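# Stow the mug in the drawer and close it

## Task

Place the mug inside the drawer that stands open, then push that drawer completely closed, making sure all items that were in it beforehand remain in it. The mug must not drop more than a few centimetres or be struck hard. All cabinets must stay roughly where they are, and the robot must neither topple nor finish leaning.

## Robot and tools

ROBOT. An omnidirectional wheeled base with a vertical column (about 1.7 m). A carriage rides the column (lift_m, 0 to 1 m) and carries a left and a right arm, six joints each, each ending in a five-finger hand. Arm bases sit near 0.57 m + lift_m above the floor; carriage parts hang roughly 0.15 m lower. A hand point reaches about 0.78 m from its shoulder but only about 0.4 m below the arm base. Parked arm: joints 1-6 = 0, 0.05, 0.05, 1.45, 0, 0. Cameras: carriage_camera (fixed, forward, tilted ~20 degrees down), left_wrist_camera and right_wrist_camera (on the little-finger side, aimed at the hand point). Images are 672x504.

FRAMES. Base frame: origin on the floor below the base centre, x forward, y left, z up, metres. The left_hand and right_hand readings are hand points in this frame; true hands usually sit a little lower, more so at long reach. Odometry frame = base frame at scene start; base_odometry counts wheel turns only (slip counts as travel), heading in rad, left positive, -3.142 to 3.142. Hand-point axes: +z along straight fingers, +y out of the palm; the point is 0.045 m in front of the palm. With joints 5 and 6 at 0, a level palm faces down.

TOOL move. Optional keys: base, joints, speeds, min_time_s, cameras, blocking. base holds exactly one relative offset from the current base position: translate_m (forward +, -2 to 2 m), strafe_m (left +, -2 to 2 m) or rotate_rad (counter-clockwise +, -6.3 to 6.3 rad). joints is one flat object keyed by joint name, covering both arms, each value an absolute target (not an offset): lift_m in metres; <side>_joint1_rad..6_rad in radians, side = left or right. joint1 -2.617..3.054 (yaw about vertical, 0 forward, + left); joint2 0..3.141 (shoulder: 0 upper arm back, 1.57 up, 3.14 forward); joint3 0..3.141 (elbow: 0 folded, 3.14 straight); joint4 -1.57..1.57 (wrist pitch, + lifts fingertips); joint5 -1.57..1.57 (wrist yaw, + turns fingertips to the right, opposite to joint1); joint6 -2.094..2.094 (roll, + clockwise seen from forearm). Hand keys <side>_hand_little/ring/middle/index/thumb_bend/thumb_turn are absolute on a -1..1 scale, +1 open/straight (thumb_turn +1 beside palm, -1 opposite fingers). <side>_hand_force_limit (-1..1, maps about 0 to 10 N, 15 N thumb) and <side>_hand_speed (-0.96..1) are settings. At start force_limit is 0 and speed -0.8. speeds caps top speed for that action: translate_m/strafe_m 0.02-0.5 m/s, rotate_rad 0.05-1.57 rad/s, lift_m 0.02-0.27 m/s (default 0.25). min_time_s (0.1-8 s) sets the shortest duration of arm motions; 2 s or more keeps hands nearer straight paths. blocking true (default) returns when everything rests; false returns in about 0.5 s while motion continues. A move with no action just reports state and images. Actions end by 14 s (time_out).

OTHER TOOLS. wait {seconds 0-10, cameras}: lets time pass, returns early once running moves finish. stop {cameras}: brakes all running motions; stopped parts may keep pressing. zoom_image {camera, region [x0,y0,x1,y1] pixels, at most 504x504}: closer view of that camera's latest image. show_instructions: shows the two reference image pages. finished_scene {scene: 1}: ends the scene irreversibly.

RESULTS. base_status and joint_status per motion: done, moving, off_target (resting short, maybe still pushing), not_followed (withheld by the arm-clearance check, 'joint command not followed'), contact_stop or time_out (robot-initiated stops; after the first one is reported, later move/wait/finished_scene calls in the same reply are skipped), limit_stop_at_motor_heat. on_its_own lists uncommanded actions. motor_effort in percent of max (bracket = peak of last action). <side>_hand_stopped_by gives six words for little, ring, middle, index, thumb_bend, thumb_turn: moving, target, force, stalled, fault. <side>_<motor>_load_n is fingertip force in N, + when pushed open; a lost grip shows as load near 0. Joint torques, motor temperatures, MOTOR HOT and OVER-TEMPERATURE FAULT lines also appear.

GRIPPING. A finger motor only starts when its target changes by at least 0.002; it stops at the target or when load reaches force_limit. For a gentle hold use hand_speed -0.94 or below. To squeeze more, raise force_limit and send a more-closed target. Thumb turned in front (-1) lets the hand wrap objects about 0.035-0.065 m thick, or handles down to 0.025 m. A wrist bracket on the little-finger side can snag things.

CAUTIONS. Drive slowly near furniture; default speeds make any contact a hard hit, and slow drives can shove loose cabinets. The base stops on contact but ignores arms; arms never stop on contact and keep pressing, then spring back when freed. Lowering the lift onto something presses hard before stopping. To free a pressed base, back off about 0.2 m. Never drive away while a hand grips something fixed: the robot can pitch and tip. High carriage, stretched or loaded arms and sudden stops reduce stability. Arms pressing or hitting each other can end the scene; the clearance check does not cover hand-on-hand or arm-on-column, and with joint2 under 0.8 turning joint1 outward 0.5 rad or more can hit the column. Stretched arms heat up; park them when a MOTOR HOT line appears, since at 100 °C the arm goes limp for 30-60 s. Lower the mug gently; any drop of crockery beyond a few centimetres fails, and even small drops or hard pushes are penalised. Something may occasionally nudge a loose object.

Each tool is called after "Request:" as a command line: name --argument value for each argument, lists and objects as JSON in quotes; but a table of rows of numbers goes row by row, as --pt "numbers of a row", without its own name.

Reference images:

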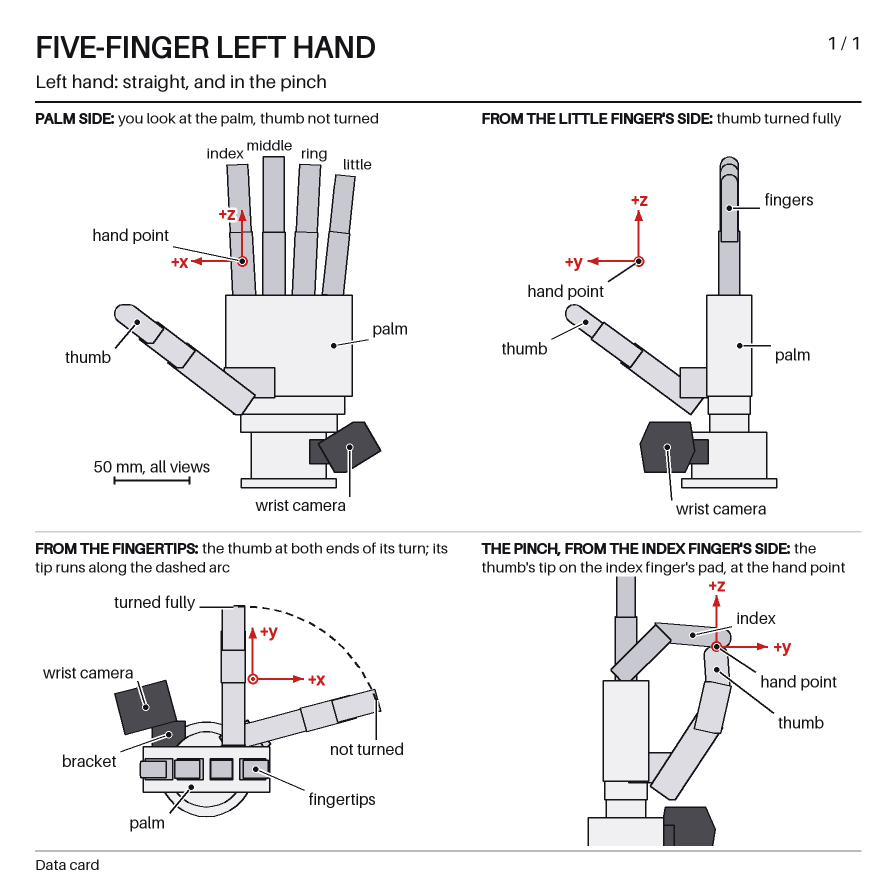

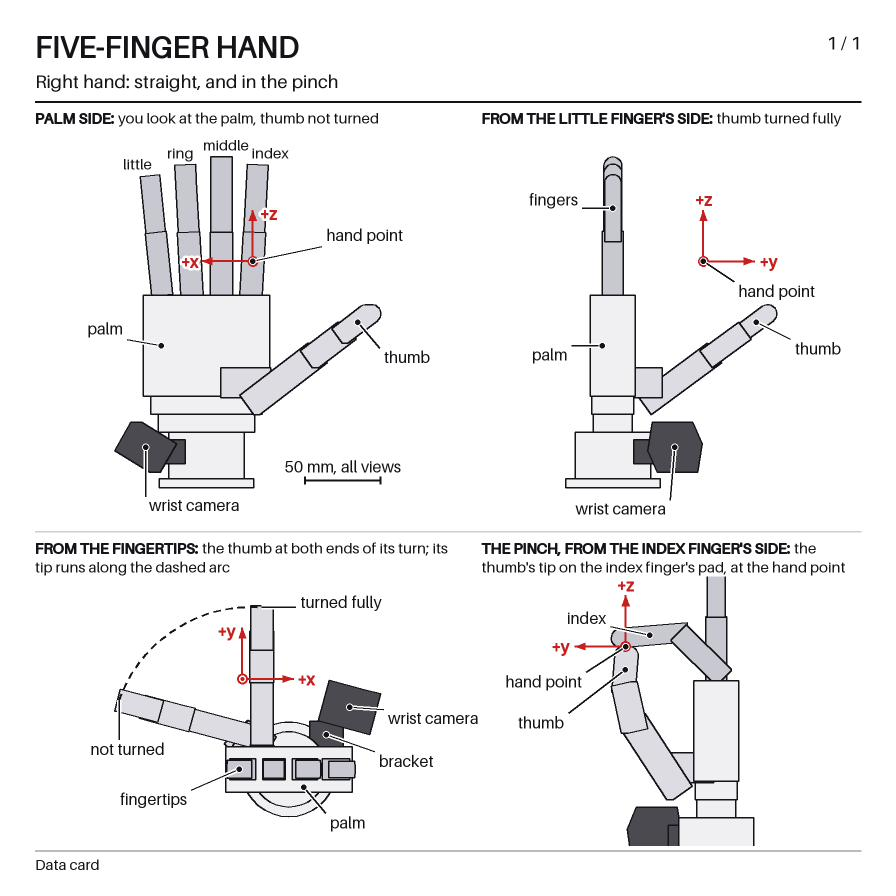

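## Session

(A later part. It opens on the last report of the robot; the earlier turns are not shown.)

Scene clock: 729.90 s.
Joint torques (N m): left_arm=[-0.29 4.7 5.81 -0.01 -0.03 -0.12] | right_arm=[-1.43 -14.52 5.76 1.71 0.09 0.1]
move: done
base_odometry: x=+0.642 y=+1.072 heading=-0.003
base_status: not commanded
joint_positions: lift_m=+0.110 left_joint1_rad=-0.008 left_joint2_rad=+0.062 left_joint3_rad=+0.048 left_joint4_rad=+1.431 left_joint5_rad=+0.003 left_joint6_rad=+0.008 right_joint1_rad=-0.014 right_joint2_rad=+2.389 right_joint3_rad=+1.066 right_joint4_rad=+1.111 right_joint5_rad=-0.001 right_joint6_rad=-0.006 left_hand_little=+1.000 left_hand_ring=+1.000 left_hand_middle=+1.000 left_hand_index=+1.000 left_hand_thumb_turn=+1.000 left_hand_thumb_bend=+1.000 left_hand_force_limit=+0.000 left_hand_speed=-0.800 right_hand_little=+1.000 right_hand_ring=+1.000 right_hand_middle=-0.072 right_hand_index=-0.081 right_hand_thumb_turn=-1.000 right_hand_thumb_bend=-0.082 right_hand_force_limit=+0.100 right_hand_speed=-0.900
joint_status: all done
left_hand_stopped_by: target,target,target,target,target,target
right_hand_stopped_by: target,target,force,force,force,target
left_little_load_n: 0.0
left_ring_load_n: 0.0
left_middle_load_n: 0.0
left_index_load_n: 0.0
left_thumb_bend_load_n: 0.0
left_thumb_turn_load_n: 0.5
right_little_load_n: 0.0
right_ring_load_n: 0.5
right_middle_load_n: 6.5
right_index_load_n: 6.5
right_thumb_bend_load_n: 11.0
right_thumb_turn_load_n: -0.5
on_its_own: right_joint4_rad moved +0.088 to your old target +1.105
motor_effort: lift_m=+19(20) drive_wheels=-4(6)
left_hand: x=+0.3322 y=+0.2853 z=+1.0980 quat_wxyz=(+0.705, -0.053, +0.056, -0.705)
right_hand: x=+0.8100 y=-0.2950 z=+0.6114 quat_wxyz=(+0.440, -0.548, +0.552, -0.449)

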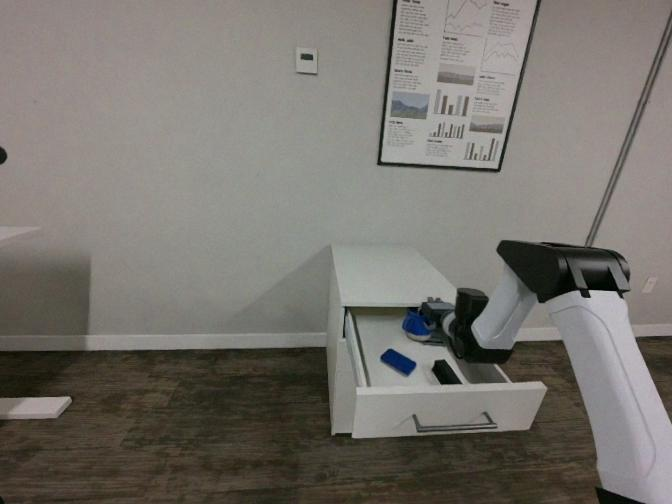

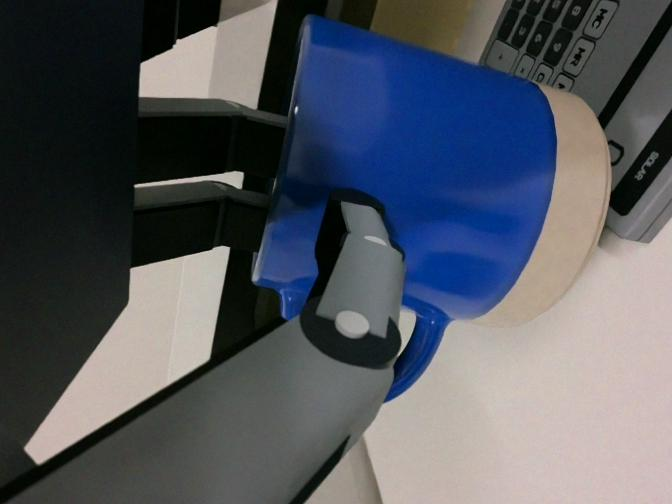

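Request:
move --joints '{"right_joint1_rad": 0.018}' --min_time_s 1.5 --cameras '["carriage_camera", "right_wrist_camera"]'

Request:
zoom_image --camera "carriage_camera" --region '[370, 290, 500, 390]'

Scene clock: 752.53 s.
Joint torques (N m): left_arm=[-0.35 4.59 5.98 -0.06 -0.02 -0.13] | right_arm=[1.47 -14.57 5.75 1.68 -0.06 0.1]
move: off_target
base_odometry: x=+0.642 y=+1.072 heading=-0.003
base_status: not commanded
joint_positions: lift_m=+0.110 left_joint1_rad=-0.008 left_joint2_rad=+0.062 left_joint3_rad=+0.048 left_joint4_rad=+1.431 left_joint5_rad=+0.003 left_joint6_rad=+0.008 right_joint1_rad=-0.002 right_joint2_rad=+2.389 right_joint3_rad=+1.066 right_joint4_rad=+1.111 right_joint5_rad=+0.014 right_joint6_rad=-0.006 left_hand_little=+1.000 left_hand_ring=+1.000 left_hand_middle=+1.000 left_hand_index=+1.000 left_hand_thumb_turn=+1.000 left_hand_thumb_bend=+1.000 left_hand_force_limit=+0.000 left_hand_speed=-0.800 right_hand_little=+1.000 right_hand_ring=+1.000 right_hand_middle=-0.072 right_hand_index=-0.081 right_hand_thumb_turn=-1.000 right_hand_thumb_bend=-0.082 right_hand_force_limit=+0.100 right_hand_speed=-0.900
joint_status: right_joint1_rad off_target (ended at -0.002, target +0.018)
left_hand_stopped_by: target,target,target,target,target,target
right_hand_stopped_by: target,target,force,force,force,target
left_little_load_n: 0.0
left_ring_load_n: 0.0
left_middle_load_n: 0.0
left_index_load_n: 0.0
left_thumb_bend_load_n: 0.0
left_thumb_turn_load_n: 0.0
right_little_load_n: 0.0
right_ring_load_n: 0.5
right_middle_load_n: 6.5
right_index_load_n: 7.0
right_thumb_bend_load_n: 11.0
right_thumb_turn_load_n: -0.5
motor_effort: lift_m=+19(21) drive_wheels=-4(5)
left_hand: x=+0.3322 y=+0.2853 z=+1.0980 quat_wxyz=(+0.705, -0.053, +0.056, -0.705)
right_hand: x=+0.8101 y=-0.2908 z=+0.6114 quat_wxyz=(+0.438, -0.548, +0.552, -0.450)

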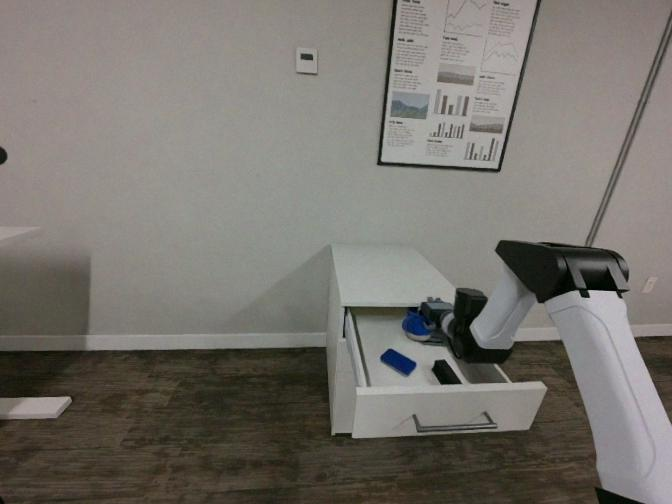

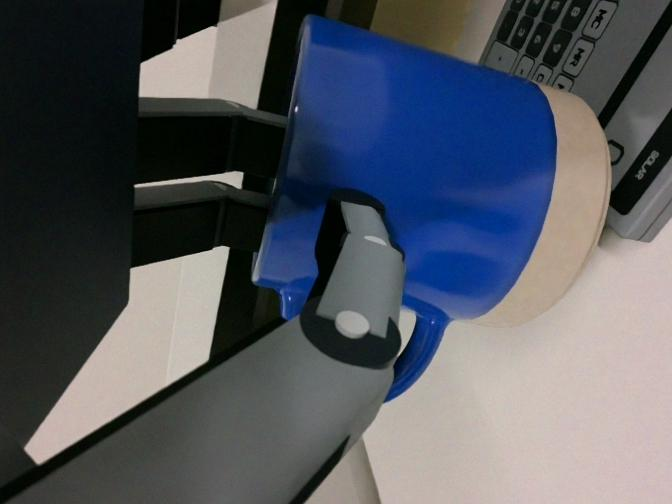

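Scaled by 3.877 from the camera's image (finer frame: 960x720).

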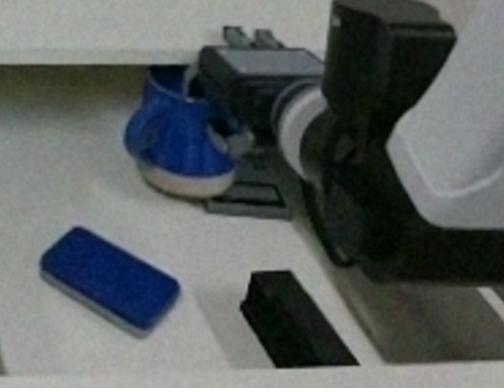

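Request:
move --joints '{"lift_m": 0.15}' --speeds '{"lift_m": 0.05}' --cameras '["carriage_camera", "right_wrist_camera"]'

Request:
zoom_image --camera "carriage_camera" --region '[330, 290, 460, 390]'

Scene clock: 773.83 s.
Joint torques (N m): left_arm=[-0.38 4.55 5.94 -0.03 -0.02 -0.13] | right_arm=[0.53 -14.53 5.78 2.46 -0.05 0.11]
move: done
base_odometry: x=+0.642 y=+1.072 heading=-0.003
base_status: not commanded
joint_positions: lift_m=+0.150 left_joint1_rad=-0.008 left_joint2_rad=+0.062 left_joint3_rad=+0.048 left_joint4_rad=+1.431 left_joint5_rad=+0.003 left_joint6_rad=+0.008 right_joint1_rad=+0.008 right_joint2_rad=+2.389 right_joint3_rad=+1.066 right_joint4_rad=+1.021 right_joint5_rad=+0.014 right_joint6_rad=-0.006 left_hand_little=+1.000 left_hand_ring=+1.000 left_hand_middle=+1.000 left_hand_index=+1.000 left_hand_thumb_turn=+1.000 left_hand_thumb_bend=+1.000 left_hand_force_limit=+0.000 left_hand_speed=-0.800 right_hand_little=+1.000 right_hand_ring=+1.000 right_hand_middle=-0.072 right_hand_index=-0.081 right_hand_thumb_turn=-1.000 right_hand_thumb_bend=-0.082 right_hand_force_limit=+0.100 right_hand_speed=-0.900
joint_status: all done
left_hand_stopped_by: target,target,target,target,target,target
right_hand_stopped_by: target,target,force,force,force,target
left_little_load_n: 0.0
left_ring_load_n: 0.0
left_middle_load_n: 0.0
left_index_load_n: 0.0
left_thumb_bend_load_n: 0.0
left_thumb_turn_load_n: 0.5
right_little_load_n: 0.0
right_ring_load_n: 0.0
right_middle_load_n: 6.5
right_index_load_n: 6.5
right_thumb_bend_load_n: 11.0
right_thumb_turn_load_n: -0.5
motor_effort: lift_m=+23(25) drive_wheels=+6(6)
left_hand: x=+0.3320 y=+0.2853 z=+1.1378 quat_wxyz=(+0.705, -0.053, +0.056, -0.705)
right_hand: x=+0.7983 y=-0.2848 z=+0.6289 quat_wxyz=(+0.415, -0.571, +0.569, -0.422)

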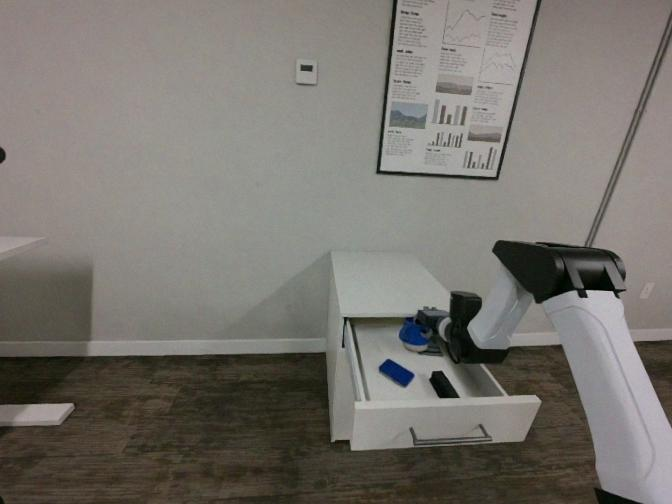

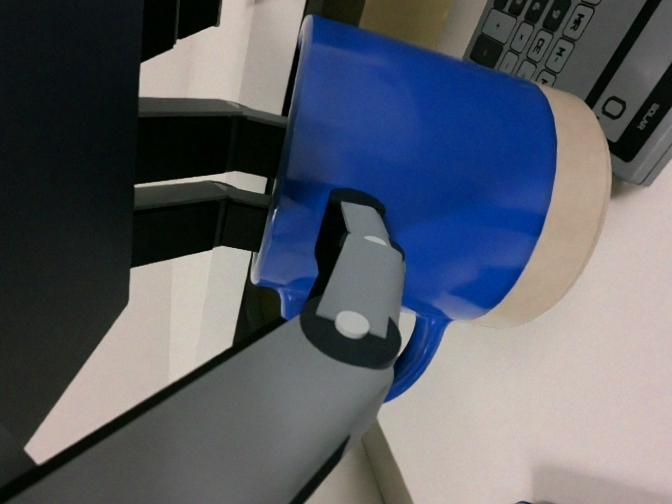

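Scaled by 3.877 from the camera's image (finer frame: 960x720).

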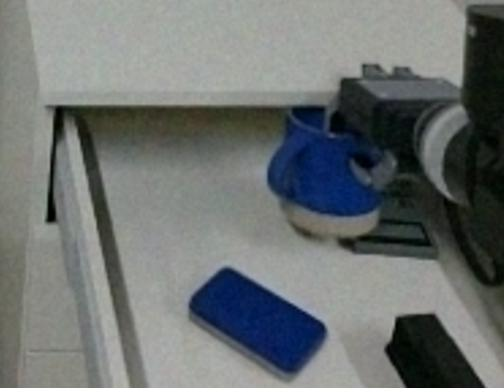

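Request:
zoom_image --camera "carriage_camera" --region '[400, 310, 500, 385]'

Request:
zoom_image --camera "carriage_camera" --region '[320, 370, 460, 460]'

Request:
move --joints '{"lift_m": 0.4}' --speeds '{"lift_m": 0.12}' --cameras '["carriage_camera", "right_wrist_camera"]'

Request:
zoom_image --camera "carriage_camera" --region '[320, 350, 460, 440]'

Request:
zoom_image --camera "carriage_camera" --region '[320, 414, 460, 504]'

Scaled by 5.040 from the camera's image (finer frame: 960x720).

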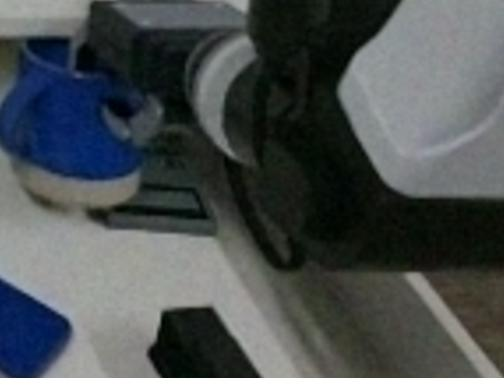

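Scaled by 3.600 from the camera's image (finer frame: 960x720).

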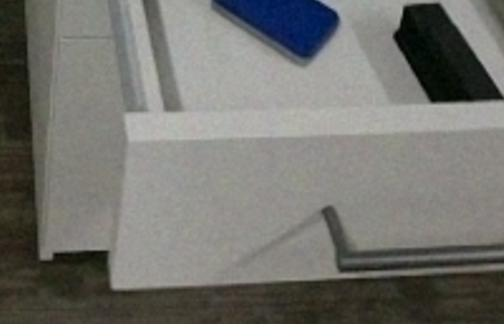

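Scene clock: 791.83 s.
Joint torques (N m): left_arm=[-0.31 4.75 5.98 0.01 -0.02 -0.12] | right_arm=[0.53 -16.02 6.04 2.38 -0.05 0.1]
move: done
base_odometry: x=+0.642 y=+1.072 heading=-0.003
base_status: not commanded
joint_positions: lift_m=+0.400 left_joint1_rad=-0.008 left_joint2_rad=+0.062 left_joint3_rad=+0.048 left_joint4_rad=+1.431 left_joint5_rad=+0.003 left_joint6_rad=+0.008 right_joint1_rad=+0.008 right_joint2_rad=+2.403 right_joint3_rad=+1.062 right_joint4_rad=+1.030 right_joint5_rad=+0.013 right_joint6_rad=-0.006 left_hand_little=+1.000 left_hand_ring=+1.000 left_hand_middle=+1.000 left_hand_index=+1.000 left_hand_thumb_turn=+1.000 left_hand_thumb_bend=+1.000 left_hand_force_limit=+0.000 left_hand_speed=-0.800 right_hand_little=+1.000 right_hand_ring=+1.000 right_hand_middle=-0.072 right_hand_index=-0.081 right_hand_thumb_turn=-1.000 right_hand_thumb_bend=-0.082 right_hand_force_limit=+0.100 right_hand_speed=-0.900
joint_status: all done
left_hand_stopped_by: target,target,target,target,target,target
right_hand_stopped_by: target,target,force,force,force,target
left_little_load_n: 0.0
left_ring_load_n: 0.0
left_middle_load_n: 0.0
left_index_load_n: 0.0
left_thumb_bend_load_n: 0.0
left_thumb_turn_load_n: 0.5
right_little_load_n: 0.0
right_ring_load_n: 0.0
right_middle_load_n: 6.5
right_index_load_n: 6.5
right_thumb_bend_load_n: 12.0
right_thumb_turn_load_n: 0.0
motor_effort: lift_m=+22(26) drive_wheels=+5(6)
left_hand: x=+0.3320 y=+0.2853 z=+1.3878 quat_wxyz=(+0.705, -0.053, +0.056, -0.705)
right_hand: x=+0.7955 y=-0.2847 z=+0.8721 quat_wxyz=(+0.413, -0.573, +0.570, -0.420)

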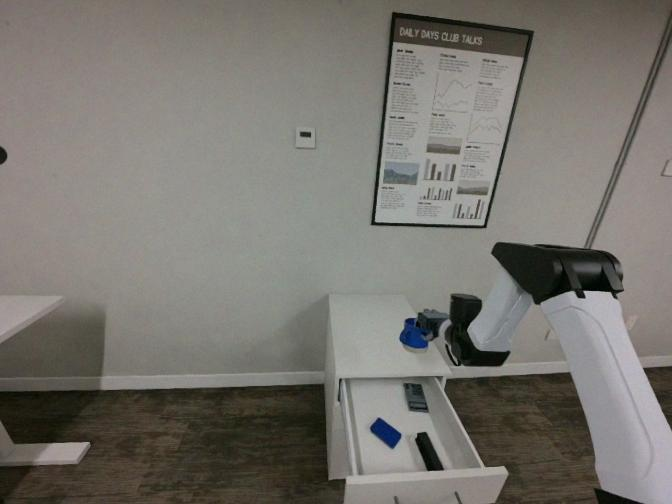

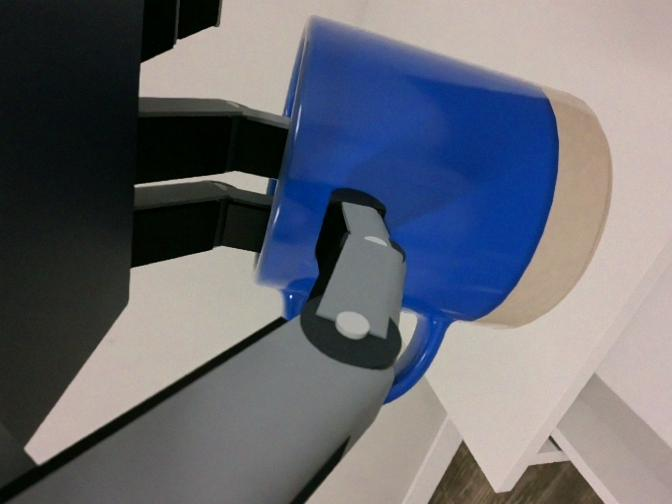

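Scaled by 3.600 from the camera's image (finer frame: 960x720).

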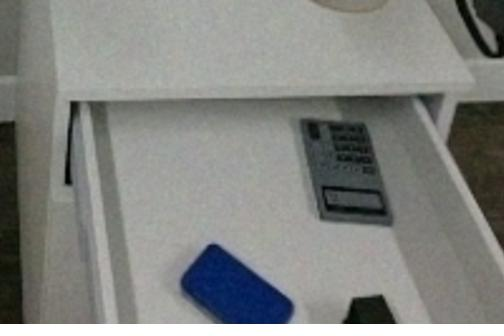

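Scaled by 3.600 from the camera's image (finer frame: 960x720).

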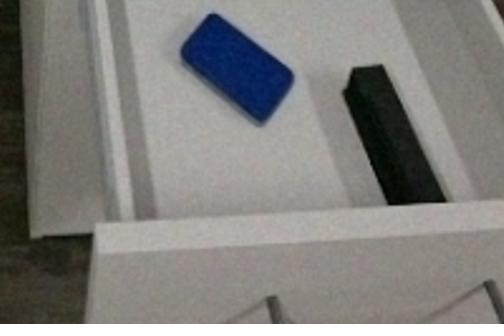

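Request:
move --base '{"translate_m": -0.055}' --joints '{"right_hand_ring": 0.5, "right_hand_little": 0.3, "right_joint1_rad": 0.034}' --speeds '{"translate_m": 0.05}' --min_time_s 1.5 --cameras '["carriage_camera", "right_wrist_camera"]'

Request:
zoom_image --camera "carriage_camera" --region '[370, 290, 500, 390]'

Scene clock: 927.90 s.
Joint torques (N m): left_arm=[-0.34 4.64 6.01 -0.06 -0.02 -0.12] | right_arm=[0.5 -15.95 5.96 2.39 -0.05 0.1]
Motor temperatures (°C): left_arm=[21 25 31 27 25 25] | right_arm=[20 55 31 57 21 23]
move: off_target
base_odometry: x=+0.587 y=+1.073 heading=-0.003
base_status: done
joint_positions: lift_m=+0.400 left_joint1_rad=-0.008 left_joint2_rad=+0.062 left_joint3_rad=+0.048 left_joint4_rad=+1.432 left_joint5_rad=+0.003 left_joint6_rad=+0.008 right_joint1_rad=+0.024 right_joint2_rad=+2.403 right_joint3_rad=+1.062 right_joint4_rad=+1.028 right_joint5_rad=+0.013 right_joint6_rad=-0.006 left_hand_little=+1.000 left_hand_ring=+1.000 left_hand_middle=+1.000 left_hand_index=+1.000 left_hand_thumb_turn=+1.000 left_hand_thumb_bend=+1.000 left_hand_force_limit=+0.000 left_hand_speed=-0.800 right_hand_little=+0.300 right_hand_ring=+0.593 right_hand_middle=-0.072 right_hand_index=-0.081 right_hand_thumb_turn=-1.000 right_hand_thumb_bend=-0.082 right_hand_force_limit=+0.100 right_hand_speed=-0.900
joint_status: right_hand_ring off_target (ended at +0.593, target +0.500); the others done
left_hand_stopped_by: target,target,target,target,target,target
right_hand_stopped_by: target,force,force,force,force,target
left_little_load_n: 0.0
left_ring_load_n: 0.0
left_middle_load_n: 0.0
left_index_load_n: 0.0
left_thumb_bend_load_n: 0.0
left_thumb_turn_load_n: 0.0
right_little_load_n: 0.0
right_ring_load_n: 5.0
right_middle_load_n: 6.0
right_index_load_n: 6.5
right_thumb_bend_load_n: 14.0
right_thumb_turn_load_n: 2.0
motor_effort: lift_m=+21(22) drive_wheels=-3(10)
left_hand: x=+0.3319 y=+0.2853 z=+1.3879 quat_wxyz=(+0.705, -0.052, +0.056, -0.705)
right_hand: x=+0.7948 y=-0.2754 z=+0.8719 quat_wxyz=(+0.416, -0.578, +0.566, -0.416)

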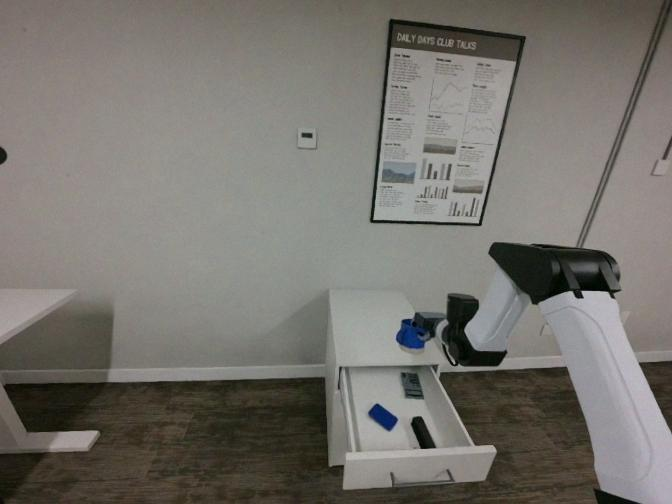

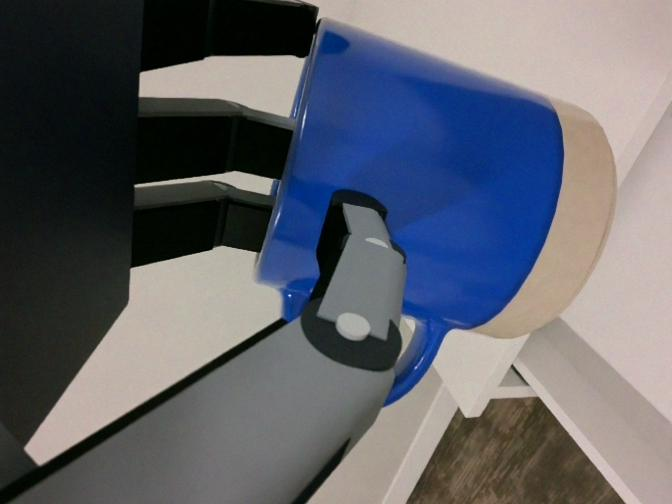

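Scaled by 3.877 from the camera's image (finer frame: 960x720).

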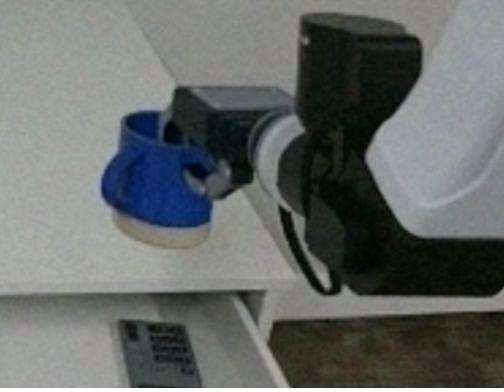

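Request:
move --joints '{"right_hand_ring": 0.8}' --cameras '["right_wrist_camera"]'

Request:
move --joints '{"lift_m": 0.17}' --speeds '{"lift_m": 0.1}' --cameras '["carriage_camera", "right_wrist_camera"]'

Request:
zoom_image --camera "carriage_camera" --region '[370, 280, 500, 380]'

Request:
zoom_image --camera "carriage_camera" --region '[320, 290, 460, 390]'

Scene clock: 932.23 s.
Joint torques (N m): left_arm=[-0.32 4.62 5.9 -0.06 -0.03 -0.13] | right_arm=[0.51 -15.88 5.98 2.41 -0.04 0.1]
Motor temperatures (°C): left_arm=[21 25 31 27 25 25] | right_arm=[20 55 31 57 21 23]
move: done
base_odometry: x=+0.587 y=+1.073 heading=-0.003
base_status: not commanded
joint_positions: lift_m=+0.400 left_joint1_rad=-0.008 left_joint2_rad=+0.062 left_joint3_rad=+0.048 left_joint4_rad=+1.432 left_joint5_rad=+0.003 left_joint6_rad=+0.008 right_joint1_rad=+0.024 right_joint2_rad=+2.403 right_joint3_rad=+1.062 right_joint4_rad=+1.028 right_joint5_rad=+0.013 right_joint6_rad=-0.006 left_hand_little=+1.000 left_hand_ring=+1.000 left_hand_middle=+1.000 left_hand_index=+1.000 left_hand_thumb_turn=+1.000 left_hand_thumb_bend=+1.000 left_hand_force_limit=+0.000 left_hand_speed=-0.800 right_hand_little=+0.300 right_hand_ring=+0.800 right_hand_middle=-0.072 right_hand_index=-0.081 right_hand_thumb_turn=-1.000 right_hand_thumb_bend=-0.082 right_hand_force_limit=+0.100 right_hand_speed=-0.900
joint_status: all done
left_hand_stopped_by: target,target,target,target,target,target
right_hand_stopped_by: target,target,force,force,force,target
left_little_load_n: 0.0
left_ring_load_n: 0.0
left_middle_load_n: 0.0
left_index_load_n: 0.0
left_thumb_bend_load_n: 0.0
left_thumb_turn_load_n: 0.0
right_little_load_n: 0.0
right_ring_load_n: -0.5
right_middle_load_n: 7.0
right_index_load_n: 5.5
right_thumb_bend_load_n: 13.5
right_thumb_turn_load_n: 0.5
motor_effort: lift_m=+20(24) drive_wheels=-3(3)
left_hand: x=+0.3319 y=+0.2853 z=+1.3879 quat_wxyz=(+0.705, -0.052, +0.056, -0.705)
right_hand: x=+0.7948 y=-0.2754 z=+0.8719 quat_wxyz=(+0.416, -0.578, +0.566, -0.416)

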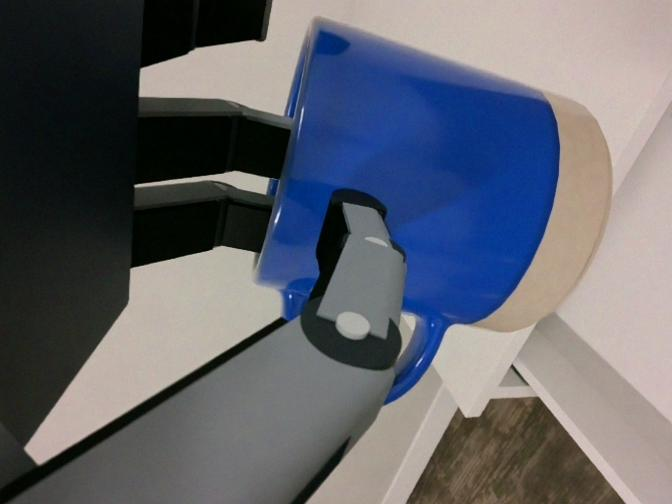

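Scene clock: 934.97 s.
Joint torques (N m): left_arm=[-0.32 4.44 5.71 -0.08 -0.03 -0.12] | right_arm=[0.55 -15.9 5.98 2.4 -0.05 0.1]
Motor temperatures (°C): left_arm=[21 25 31 27 25 25] | right_arm=[20 56 31 57 21 23]
move: done
base_odometry: x=+0.587 y=+1.073 heading=-0.003
base_status: not commanded
joint_positions: lift_m=+0.170 left_joint1_rad=-0.008 left_joint2_rad=+0.062 left_joint3_rad=+0.048 left_joint4_rad=+1.431 left_joint5_rad=+0.003 left_joint6_rad=+0.008 right_joint1_rad=+0.024 right_joint2_rad=+2.403 right_joint3_rad=+1.063 right_joint4_rad=+1.023 right_joint5_rad=+0.013 right_joint6_rad=-0.006 left_hand_little=+1.000 left_hand_ring=+1.000 left_hand_middle=+1.000 left_hand_index=+1.000 left_hand_thumb_turn=+1.000 left_hand_thumb_bend=+1.000 left_hand_force_limit=+0.000 left_hand_speed=-0.800 right_hand_little=+0.300 right_hand_ring=+0.800 right_hand_middle=-0.072 right_hand_index=-0.081 right_hand_thumb_turn=-1.000 right_hand_thumb_bend=-0.082 right_hand_force_limit=+0.100 right_hand_speed=-0.900
joint_status: all done
left_hand_stopped_by: target,target,target,target,target,target
right_hand_stopped_by: target,target,force,force,force,target
left_little_load_n: 0.0
left_ring_load_n: 0.0
left_middle_load_n: 0.0
left_index_load_n: 0.0
left_thumb_bend_load_n: 0.0
left_thumb_turn_load_n: 0.0
right_little_load_n: 0.0
right_ring_load_n: 0.0
right_middle_load_n: 7.0
right_index_load_n: 6.0
right_thumb_bend_load_n: 13.5
right_thumb_turn_load_n: 0.5
motor_effort: lift_m=+21(21) drive_wheels=-3(4)
left_hand: x=+0.3322 y=+0.2853 z=+1.1578 quat_wxyz=(+0.705, -0.053, +0.056, -0.705)
right_hand: x=+0.7945 y=-0.2754 z=+0.6411 quat_wxyz=(+0.415, -0.579, +0.567, -0.415)

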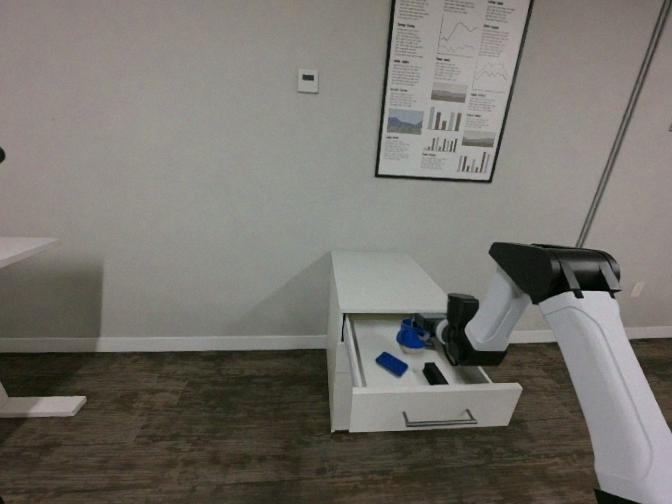

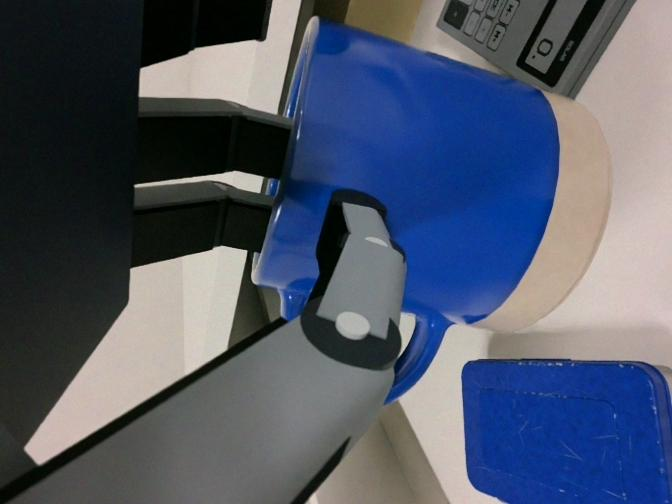

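Scaled by 3.877 from the camera's image (finer frame: 960x720).

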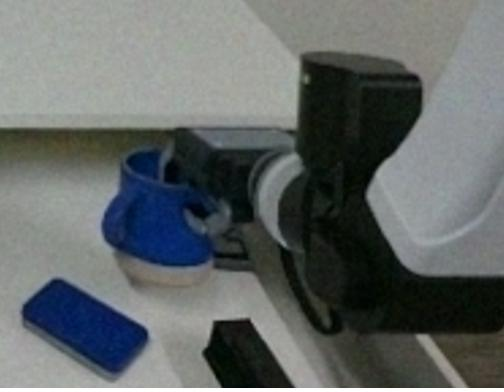

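Scaled by 3.600 from the camera's image (finer frame: 960x720).

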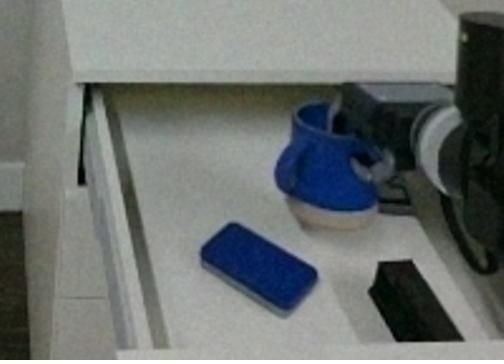

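Request:
move --joints '{"lift_m": 0.147}' --speeds '{"lift_m": 0.03}' --cameras '["carriage_camera", "right_wrist_camera"]'

Request:
zoom_image --camera "carriage_camera" --region '[370, 280, 500, 380]'

Scene clock: 948.77 s.
Joint torques (N m): left_arm=[-0.32 4.56 5.91 -0.05 -0.02 -0.13] | right_arm=[0.57 -15.91 5.86 2.48 -0.05 0.1]
Motor temperatures (°C): left_arm=[21 25 31 27 25 25] | right_arm=[20 56 31 55 21 23]
move: done
base_odometry: x=+0.587 y=+1.073 heading=-0.003
base_status: not commanded
joint_positions: lift_m=+0.147 left_joint1_rad=-0.008 left_joint2_rad=+0.062 left_joint3_rad=+0.048 left_joint4_rad=+1.431 left_joint5_rad=+0.003 left_joint6_rad=+0.008 right_joint1_rad=+0.024 right_joint2_rad=+2.403 right_joint3_rad=+1.063 right_joint4_rad=+1.025 right_joint5_rad=+0.013 right_joint6_rad=-0.006 left_hand_little=+1.000 left_hand_ring=+1.000 left_hand_middle=+1.000 left_hand_index=+1.000 left_hand_thumb_turn=+1.000 left_hand_thumb_bend=+1.000 left_hand_force_limit=+0.000 left_hand_speed=-0.800 right_hand_little=+0.300 right_hand_ring=+0.800 right_hand_middle=-0.072 right_hand_index=-0.081 right_hand_thumb_turn=-1.000 right_hand_thumb_bend=-0.082 right_hand_force_limit=+0.100 right_hand_speed=-0.900
joint_status: all done
left_hand_stopped_by: target,target,target,target,target,target
right_hand_stopped_by: target,target,force,force,force,target
left_little_load_n: 0.0
left_ring_load_n: 0.0
left_middle_load_n: 0.0
left_index_load_n: 0.0
left_thumb_bend_load_n: 0.0
left_thumb_turn_load_n: 0.0
right_little_load_n: 0.0
right_ring_load_n: 0.0
right_middle_load_n: 7.5
right_index_load_n: 5.5
right_thumb_bend_load_n: 13.5
right_thumb_turn_load_n: 0.5
motor_effort: lift_m=+19(20) drive_wheels=-3(3)
left_hand: x=+0.3322 y=+0.2853 z=+1.1350 quat_wxyz=(+0.705, -0.053, +0.056, -0.705)
right_hand: x=+0.7947 y=-0.2754 z=+0.6187 quat_wxyz=(+0.415, -0.578, +0.566, -0.415)

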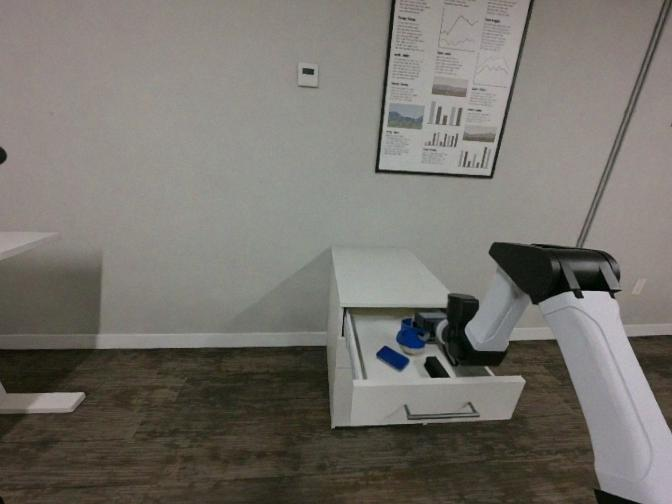

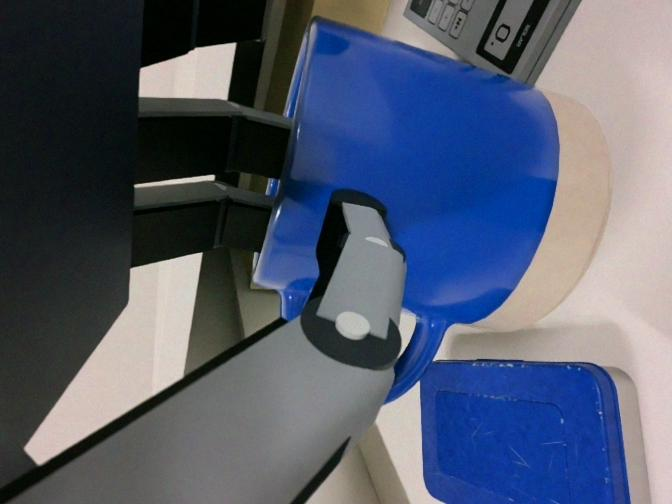

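Scaled by 3.877 from the camera's image (finer frame: 960x720).

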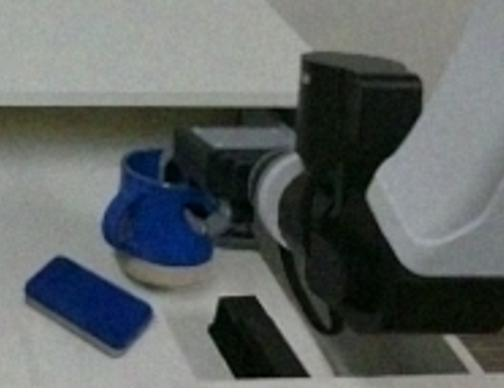

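Request:
move --joints '{"lift_m": 0.137}' --speeds '{"lift_m": 0.03}' --cameras '["right_wrist_camera"]'

Request:
move --joints '{"lift_m": 0.13}' --speeds '{"lift_m": 0.03}' --cameras '["right_wrist_camera", "carriage_camera"]'

Request:
zoom_image --camera "carriage_camera" --region '[370, 280, 500, 380]'

Scene clock: 952.70 s.
Joint torques (N m): left_arm=[-0.32 4.88 5.87 0.01 -0.02 -0.12] | right_arm=[0.49 -15.9 5.96 2.42 -0.05 0.1]
Motor temperatures (°C): left_arm=[21 25 31 27 25 25] | right_arm=[20 56 31 55 21 23]
move: done
base_odometry: x=+0.587 y=+1.073 heading=-0.003
base_status: not commanded
joint_positions: lift_m=+0.137 left_joint1_rad=-0.008 left_joint2_rad=+0.062 left_joint3_rad=+0.048 left_joint4_rad=+1.431 left_joint5_rad=+0.003 left_joint6_rad=+0.008 right_joint1_rad=+0.024 right_joint2_rad=+2.403 right_joint3_rad=+1.063 right_joint4_rad=+1.029 right_joint5_rad=+0.013 right_joint6_rad=-0.006 left_hand_little=+1.000 left_hand_ring=+1.000 left_hand_middle=+1.000 left_hand_index=+1.000 left_hand_thumb_turn=+1.000 left_hand_thumb_bend=+1.000 left_hand_force_limit=+0.000 left_hand_speed=-0.800 right_hand_little=+0.300 right_hand_ring=+0.800 right_hand_middle=-0.072 right_hand_index=-0.081 right_hand_thumb_turn=-1.000 right_hand_thumb_bend=-0.082 right_hand_force_limit=+0.100 right_hand_speed=-0.900
joint_status: all done
left_hand_stopped_by: target,target,target,target,target,target
right_hand_stopped_by: target,target,force,force,force,target
left_little_load_n: 0.0
left_ring_load_n: 0.0
left_middle_load_n: 0.0
left_index_load_n: 0.0
left_thumb_bend_load_n: 0.0
left_thumb_turn_load_n: 0.0
right_little_load_n: 0.0
right_ring_load_n: 0.0
right_middle_load_n: 7.0
right_index_load_n: 6.0
right_thumb_bend_load_n: 13.0
right_thumb_turn_load_n: 0.5
motor_effort: lift_m=+20(21) drive_wheels=-3(3)
left_hand: x=+0.3322 y=+0.2853 z=+1.1250 quat_wxyz=(+0.705, -0.053, +0.056, -0.705)
right_hand: x=+0.7954 y=-0.2754 z=+0.6097 quat_wxyz=(+0.417, -0.577, +0.565, -0.417)

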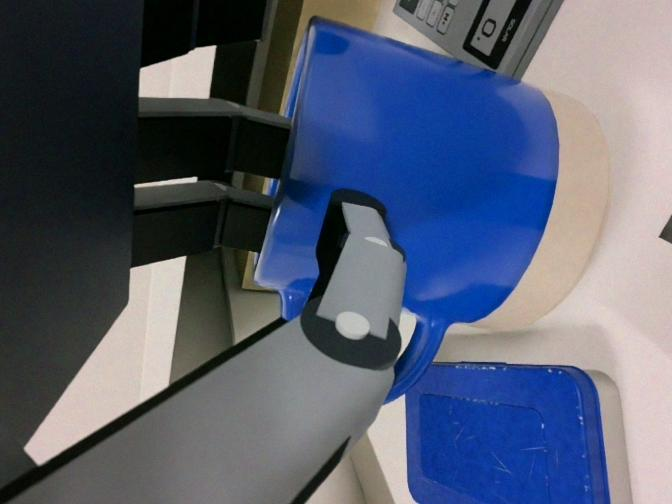

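Scene clock: 953.27 s.
Joint torques (N m): left_arm=[-0.34 4.7 5.75 -0.03 -0.02 -0.13] | right_arm=[0.61 -15.9 5.72 2.26 -0.05 0.1]
Motor temperatures (°C): left_arm=[21 25 31 27 25 25] | right_arm=[20 56 31 55 21 23]
move: done
base_odometry: x=+0.587 y=+1.073 heading=-0.003
base_status: not commanded
joint_positions: lift_m=+0.130 left_joint1_rad=-0.008 left_joint2_rad=+0.062 left_joint3_rad=+0.048 left_joint4_rad=+1.432 left_joint5_rad=+0.003 left_joint6_rad=+0.008 right_joint1_rad=+0.024 right_joint2_rad=+2.403 right_joint3_rad=+1.063 right_joint4_rad=+1.046 right_joint5_rad=+0.013 right_joint6_rad=-0.006 left_hand_little=+1.000 left_hand_ring=+1.000 left_hand_middle=+1.000 left_hand_index=+1.000 left_hand_thumb_turn=+1.000 left_hand_thumb_bend=+1.000 left_hand_force_limit=+0.000 left_hand_speed=-0.800 right_hand_little=+0.300 right_hand_ring=+0.800 right_hand_middle=-0.072 right_hand_index=-0.081 right_hand_thumb_turn=-1.000 right_hand_thumb_bend=-0.082 right_hand_force_limit=+0.100 right_hand_speed=-0.900
joint_status: all done
left_hand_stopped_by: target,target,target,target,target,target
right_hand_stopped_by: target,target,force,force,force,target
left_little_load_n: 0.0
left_ring_load_n: -0.5
left_middle_load_n: 0.0
left_index_load_n: 0.0
left_thumb_bend_load_n: 0.0
left_thumb_turn_load_n: 0.0
right_little_load_n: 0.0
right_ring_load_n: 0.0
right_middle_load_n: 7.0
right_index_load_n: 6.0
right_thumb_bend_load_n: 12.5
right_thumb_turn_load_n: 0.0
motor_effort: lift_m=+20(21) drive_wheels=-3(4)
left_hand: x=+0.3321 y=+0.2853 z=+1.1180 quat_wxyz=(+0.705, -0.053, +0.056, -0.705)
right_hand: x=+0.7977 y=-0.2754 z=+0.6068 quat_wxyz=(+0.422, -0.574, +0.562, -0.421)
pictures: carriage_camera, right_wrist_camera

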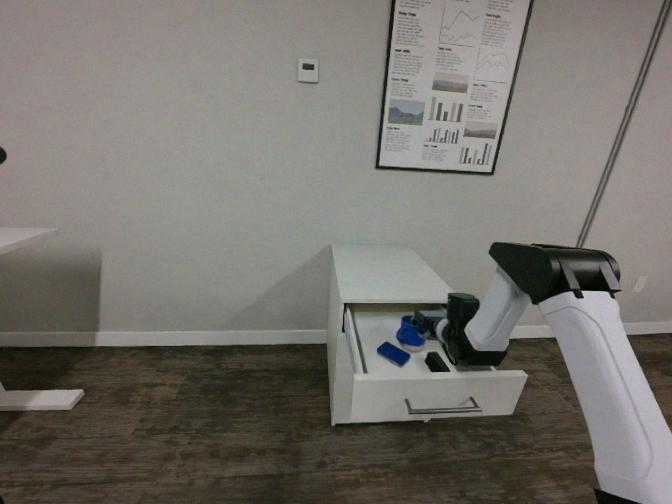

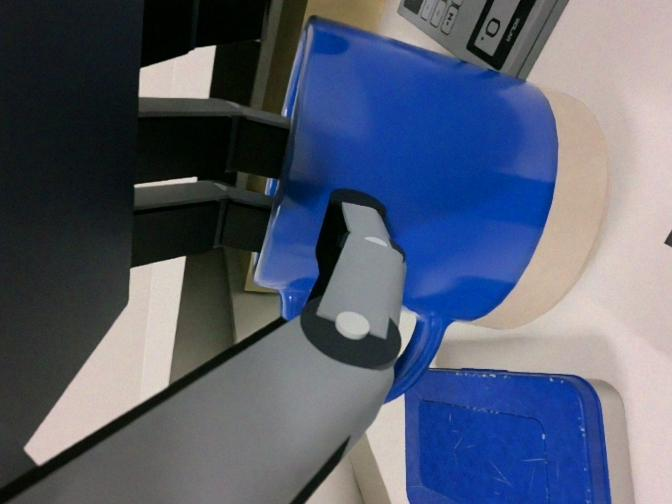

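Scaled by 3.877 from the camera's image (finer frame: 960x720).

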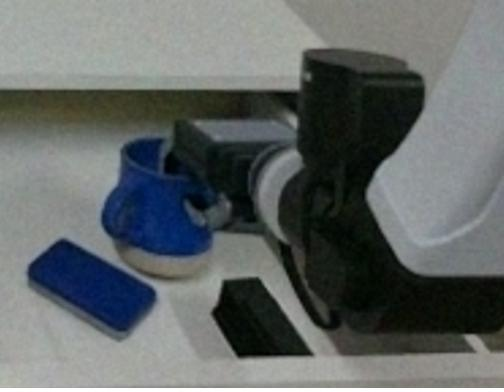

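Request:
move --joints '{"lift_m": 0.12}' --speeds '{"lift_m": 0.02}' --cameras '["right_wrist_camera", "carriage_camera"]'

Request:
zoom_image --camera "carriage_camera" --region '[370, 280, 500, 380]'

Scene clock: 960.90 s.
Joint torques (N m): left_arm=[-0.34 4.7 5.93 -0.08 -0.02 -0.11] | right_arm=[0.54 -15.92 5.83 2 -0.04 0.11]
Motor temperatures (°C): left_arm=[21 25 31 27 25 25] | right_arm=[20 56 31 54 21 23]
move: done
base_odometry: x=+0.587 y=+1.073 heading=-0.003
base_status: not commanded
joint_positions: lift_m=+0.120 left_joint1_rad=-0.008 left_joint2_rad=+0.062 left_joint3_rad=+0.048 left_joint4_rad=+1.432 left_joint5_rad=+0.003 left_joint6_rad=+0.008 right_joint1_rad=+0.024 right_joint2_rad=+2.403 right_joint3_rad=+1.064 right_joint4_rad=+1.074 right_joint5_rad=+0.013 right_joint6_rad=-0.006 left_hand_little=+1.000 left_hand_ring=+1.000 left_hand_middle=+1.000 left_hand_index=+1.000 left_hand_thumb_turn=+1.000 left_hand_thumb_bend=+1.000 left_hand_force_limit=+0.000 left_hand_speed=-0.800 right_hand_little=+0.300 right_hand_ring=+0.800 right_hand_middle=-0.072 right_hand_index=-0.081 right_hand_thumb_turn=-1.000 right_hand_thumb_bend=-0.082 right_hand_force_limit=+0.100 right_hand_speed=-0.900
joint_status: all done
left_hand_stopped_by: target,target,target,target,target,target
right_hand_stopped_by: target,target,force,force,force,target
left_little_load_n: 0.0
left_ring_load_n: 0.0
left_middle_load_n: 0.0
left_index_load_n: 0.0
left_thumb_bend_load_n: 0.0
left_thumb_turn_load_n: 0.0
right_little_load_n: 0.0
right_ring_load_n: 0.0
right_middle_load_n: 7.0
right_index_load_n: 6.5
right_thumb_bend_load_n: 12.0
right_thumb_turn_load_n: 0.5
motor_effort: lift_m=+19(20) drive_wheels=-2(3)
left_hand: x=+0.3321 y=+0.2853 z=+1.1081 quat_wxyz=(+0.705, -0.053, +0.056, -0.705)
right_hand: x=+0.8016 y=-0.2752 z=+0.6039 quat_wxyz=(+0.430, -0.568, +0.556, -0.429)
pictures: carriage_camera, right_wrist_camera

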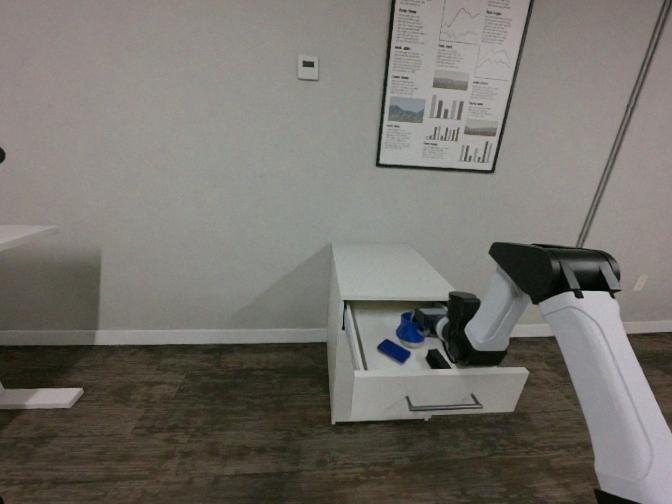

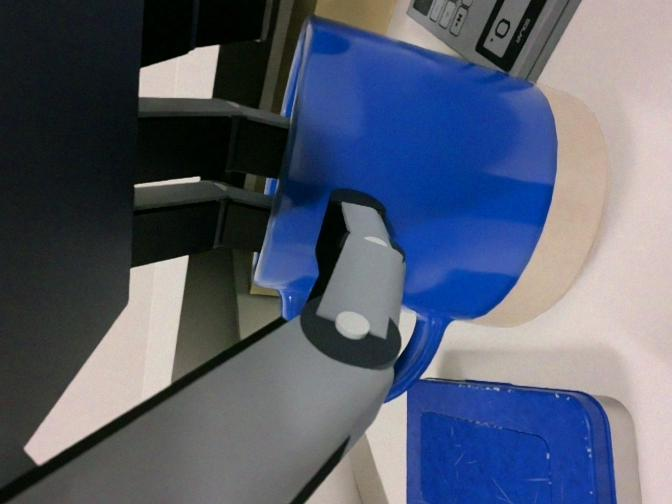

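Scaled by 3.877 from the camera's image (finer frame: 960x720).

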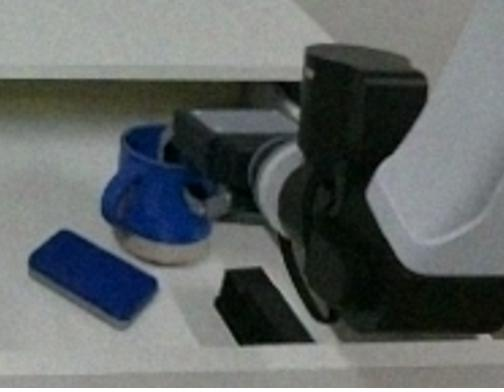

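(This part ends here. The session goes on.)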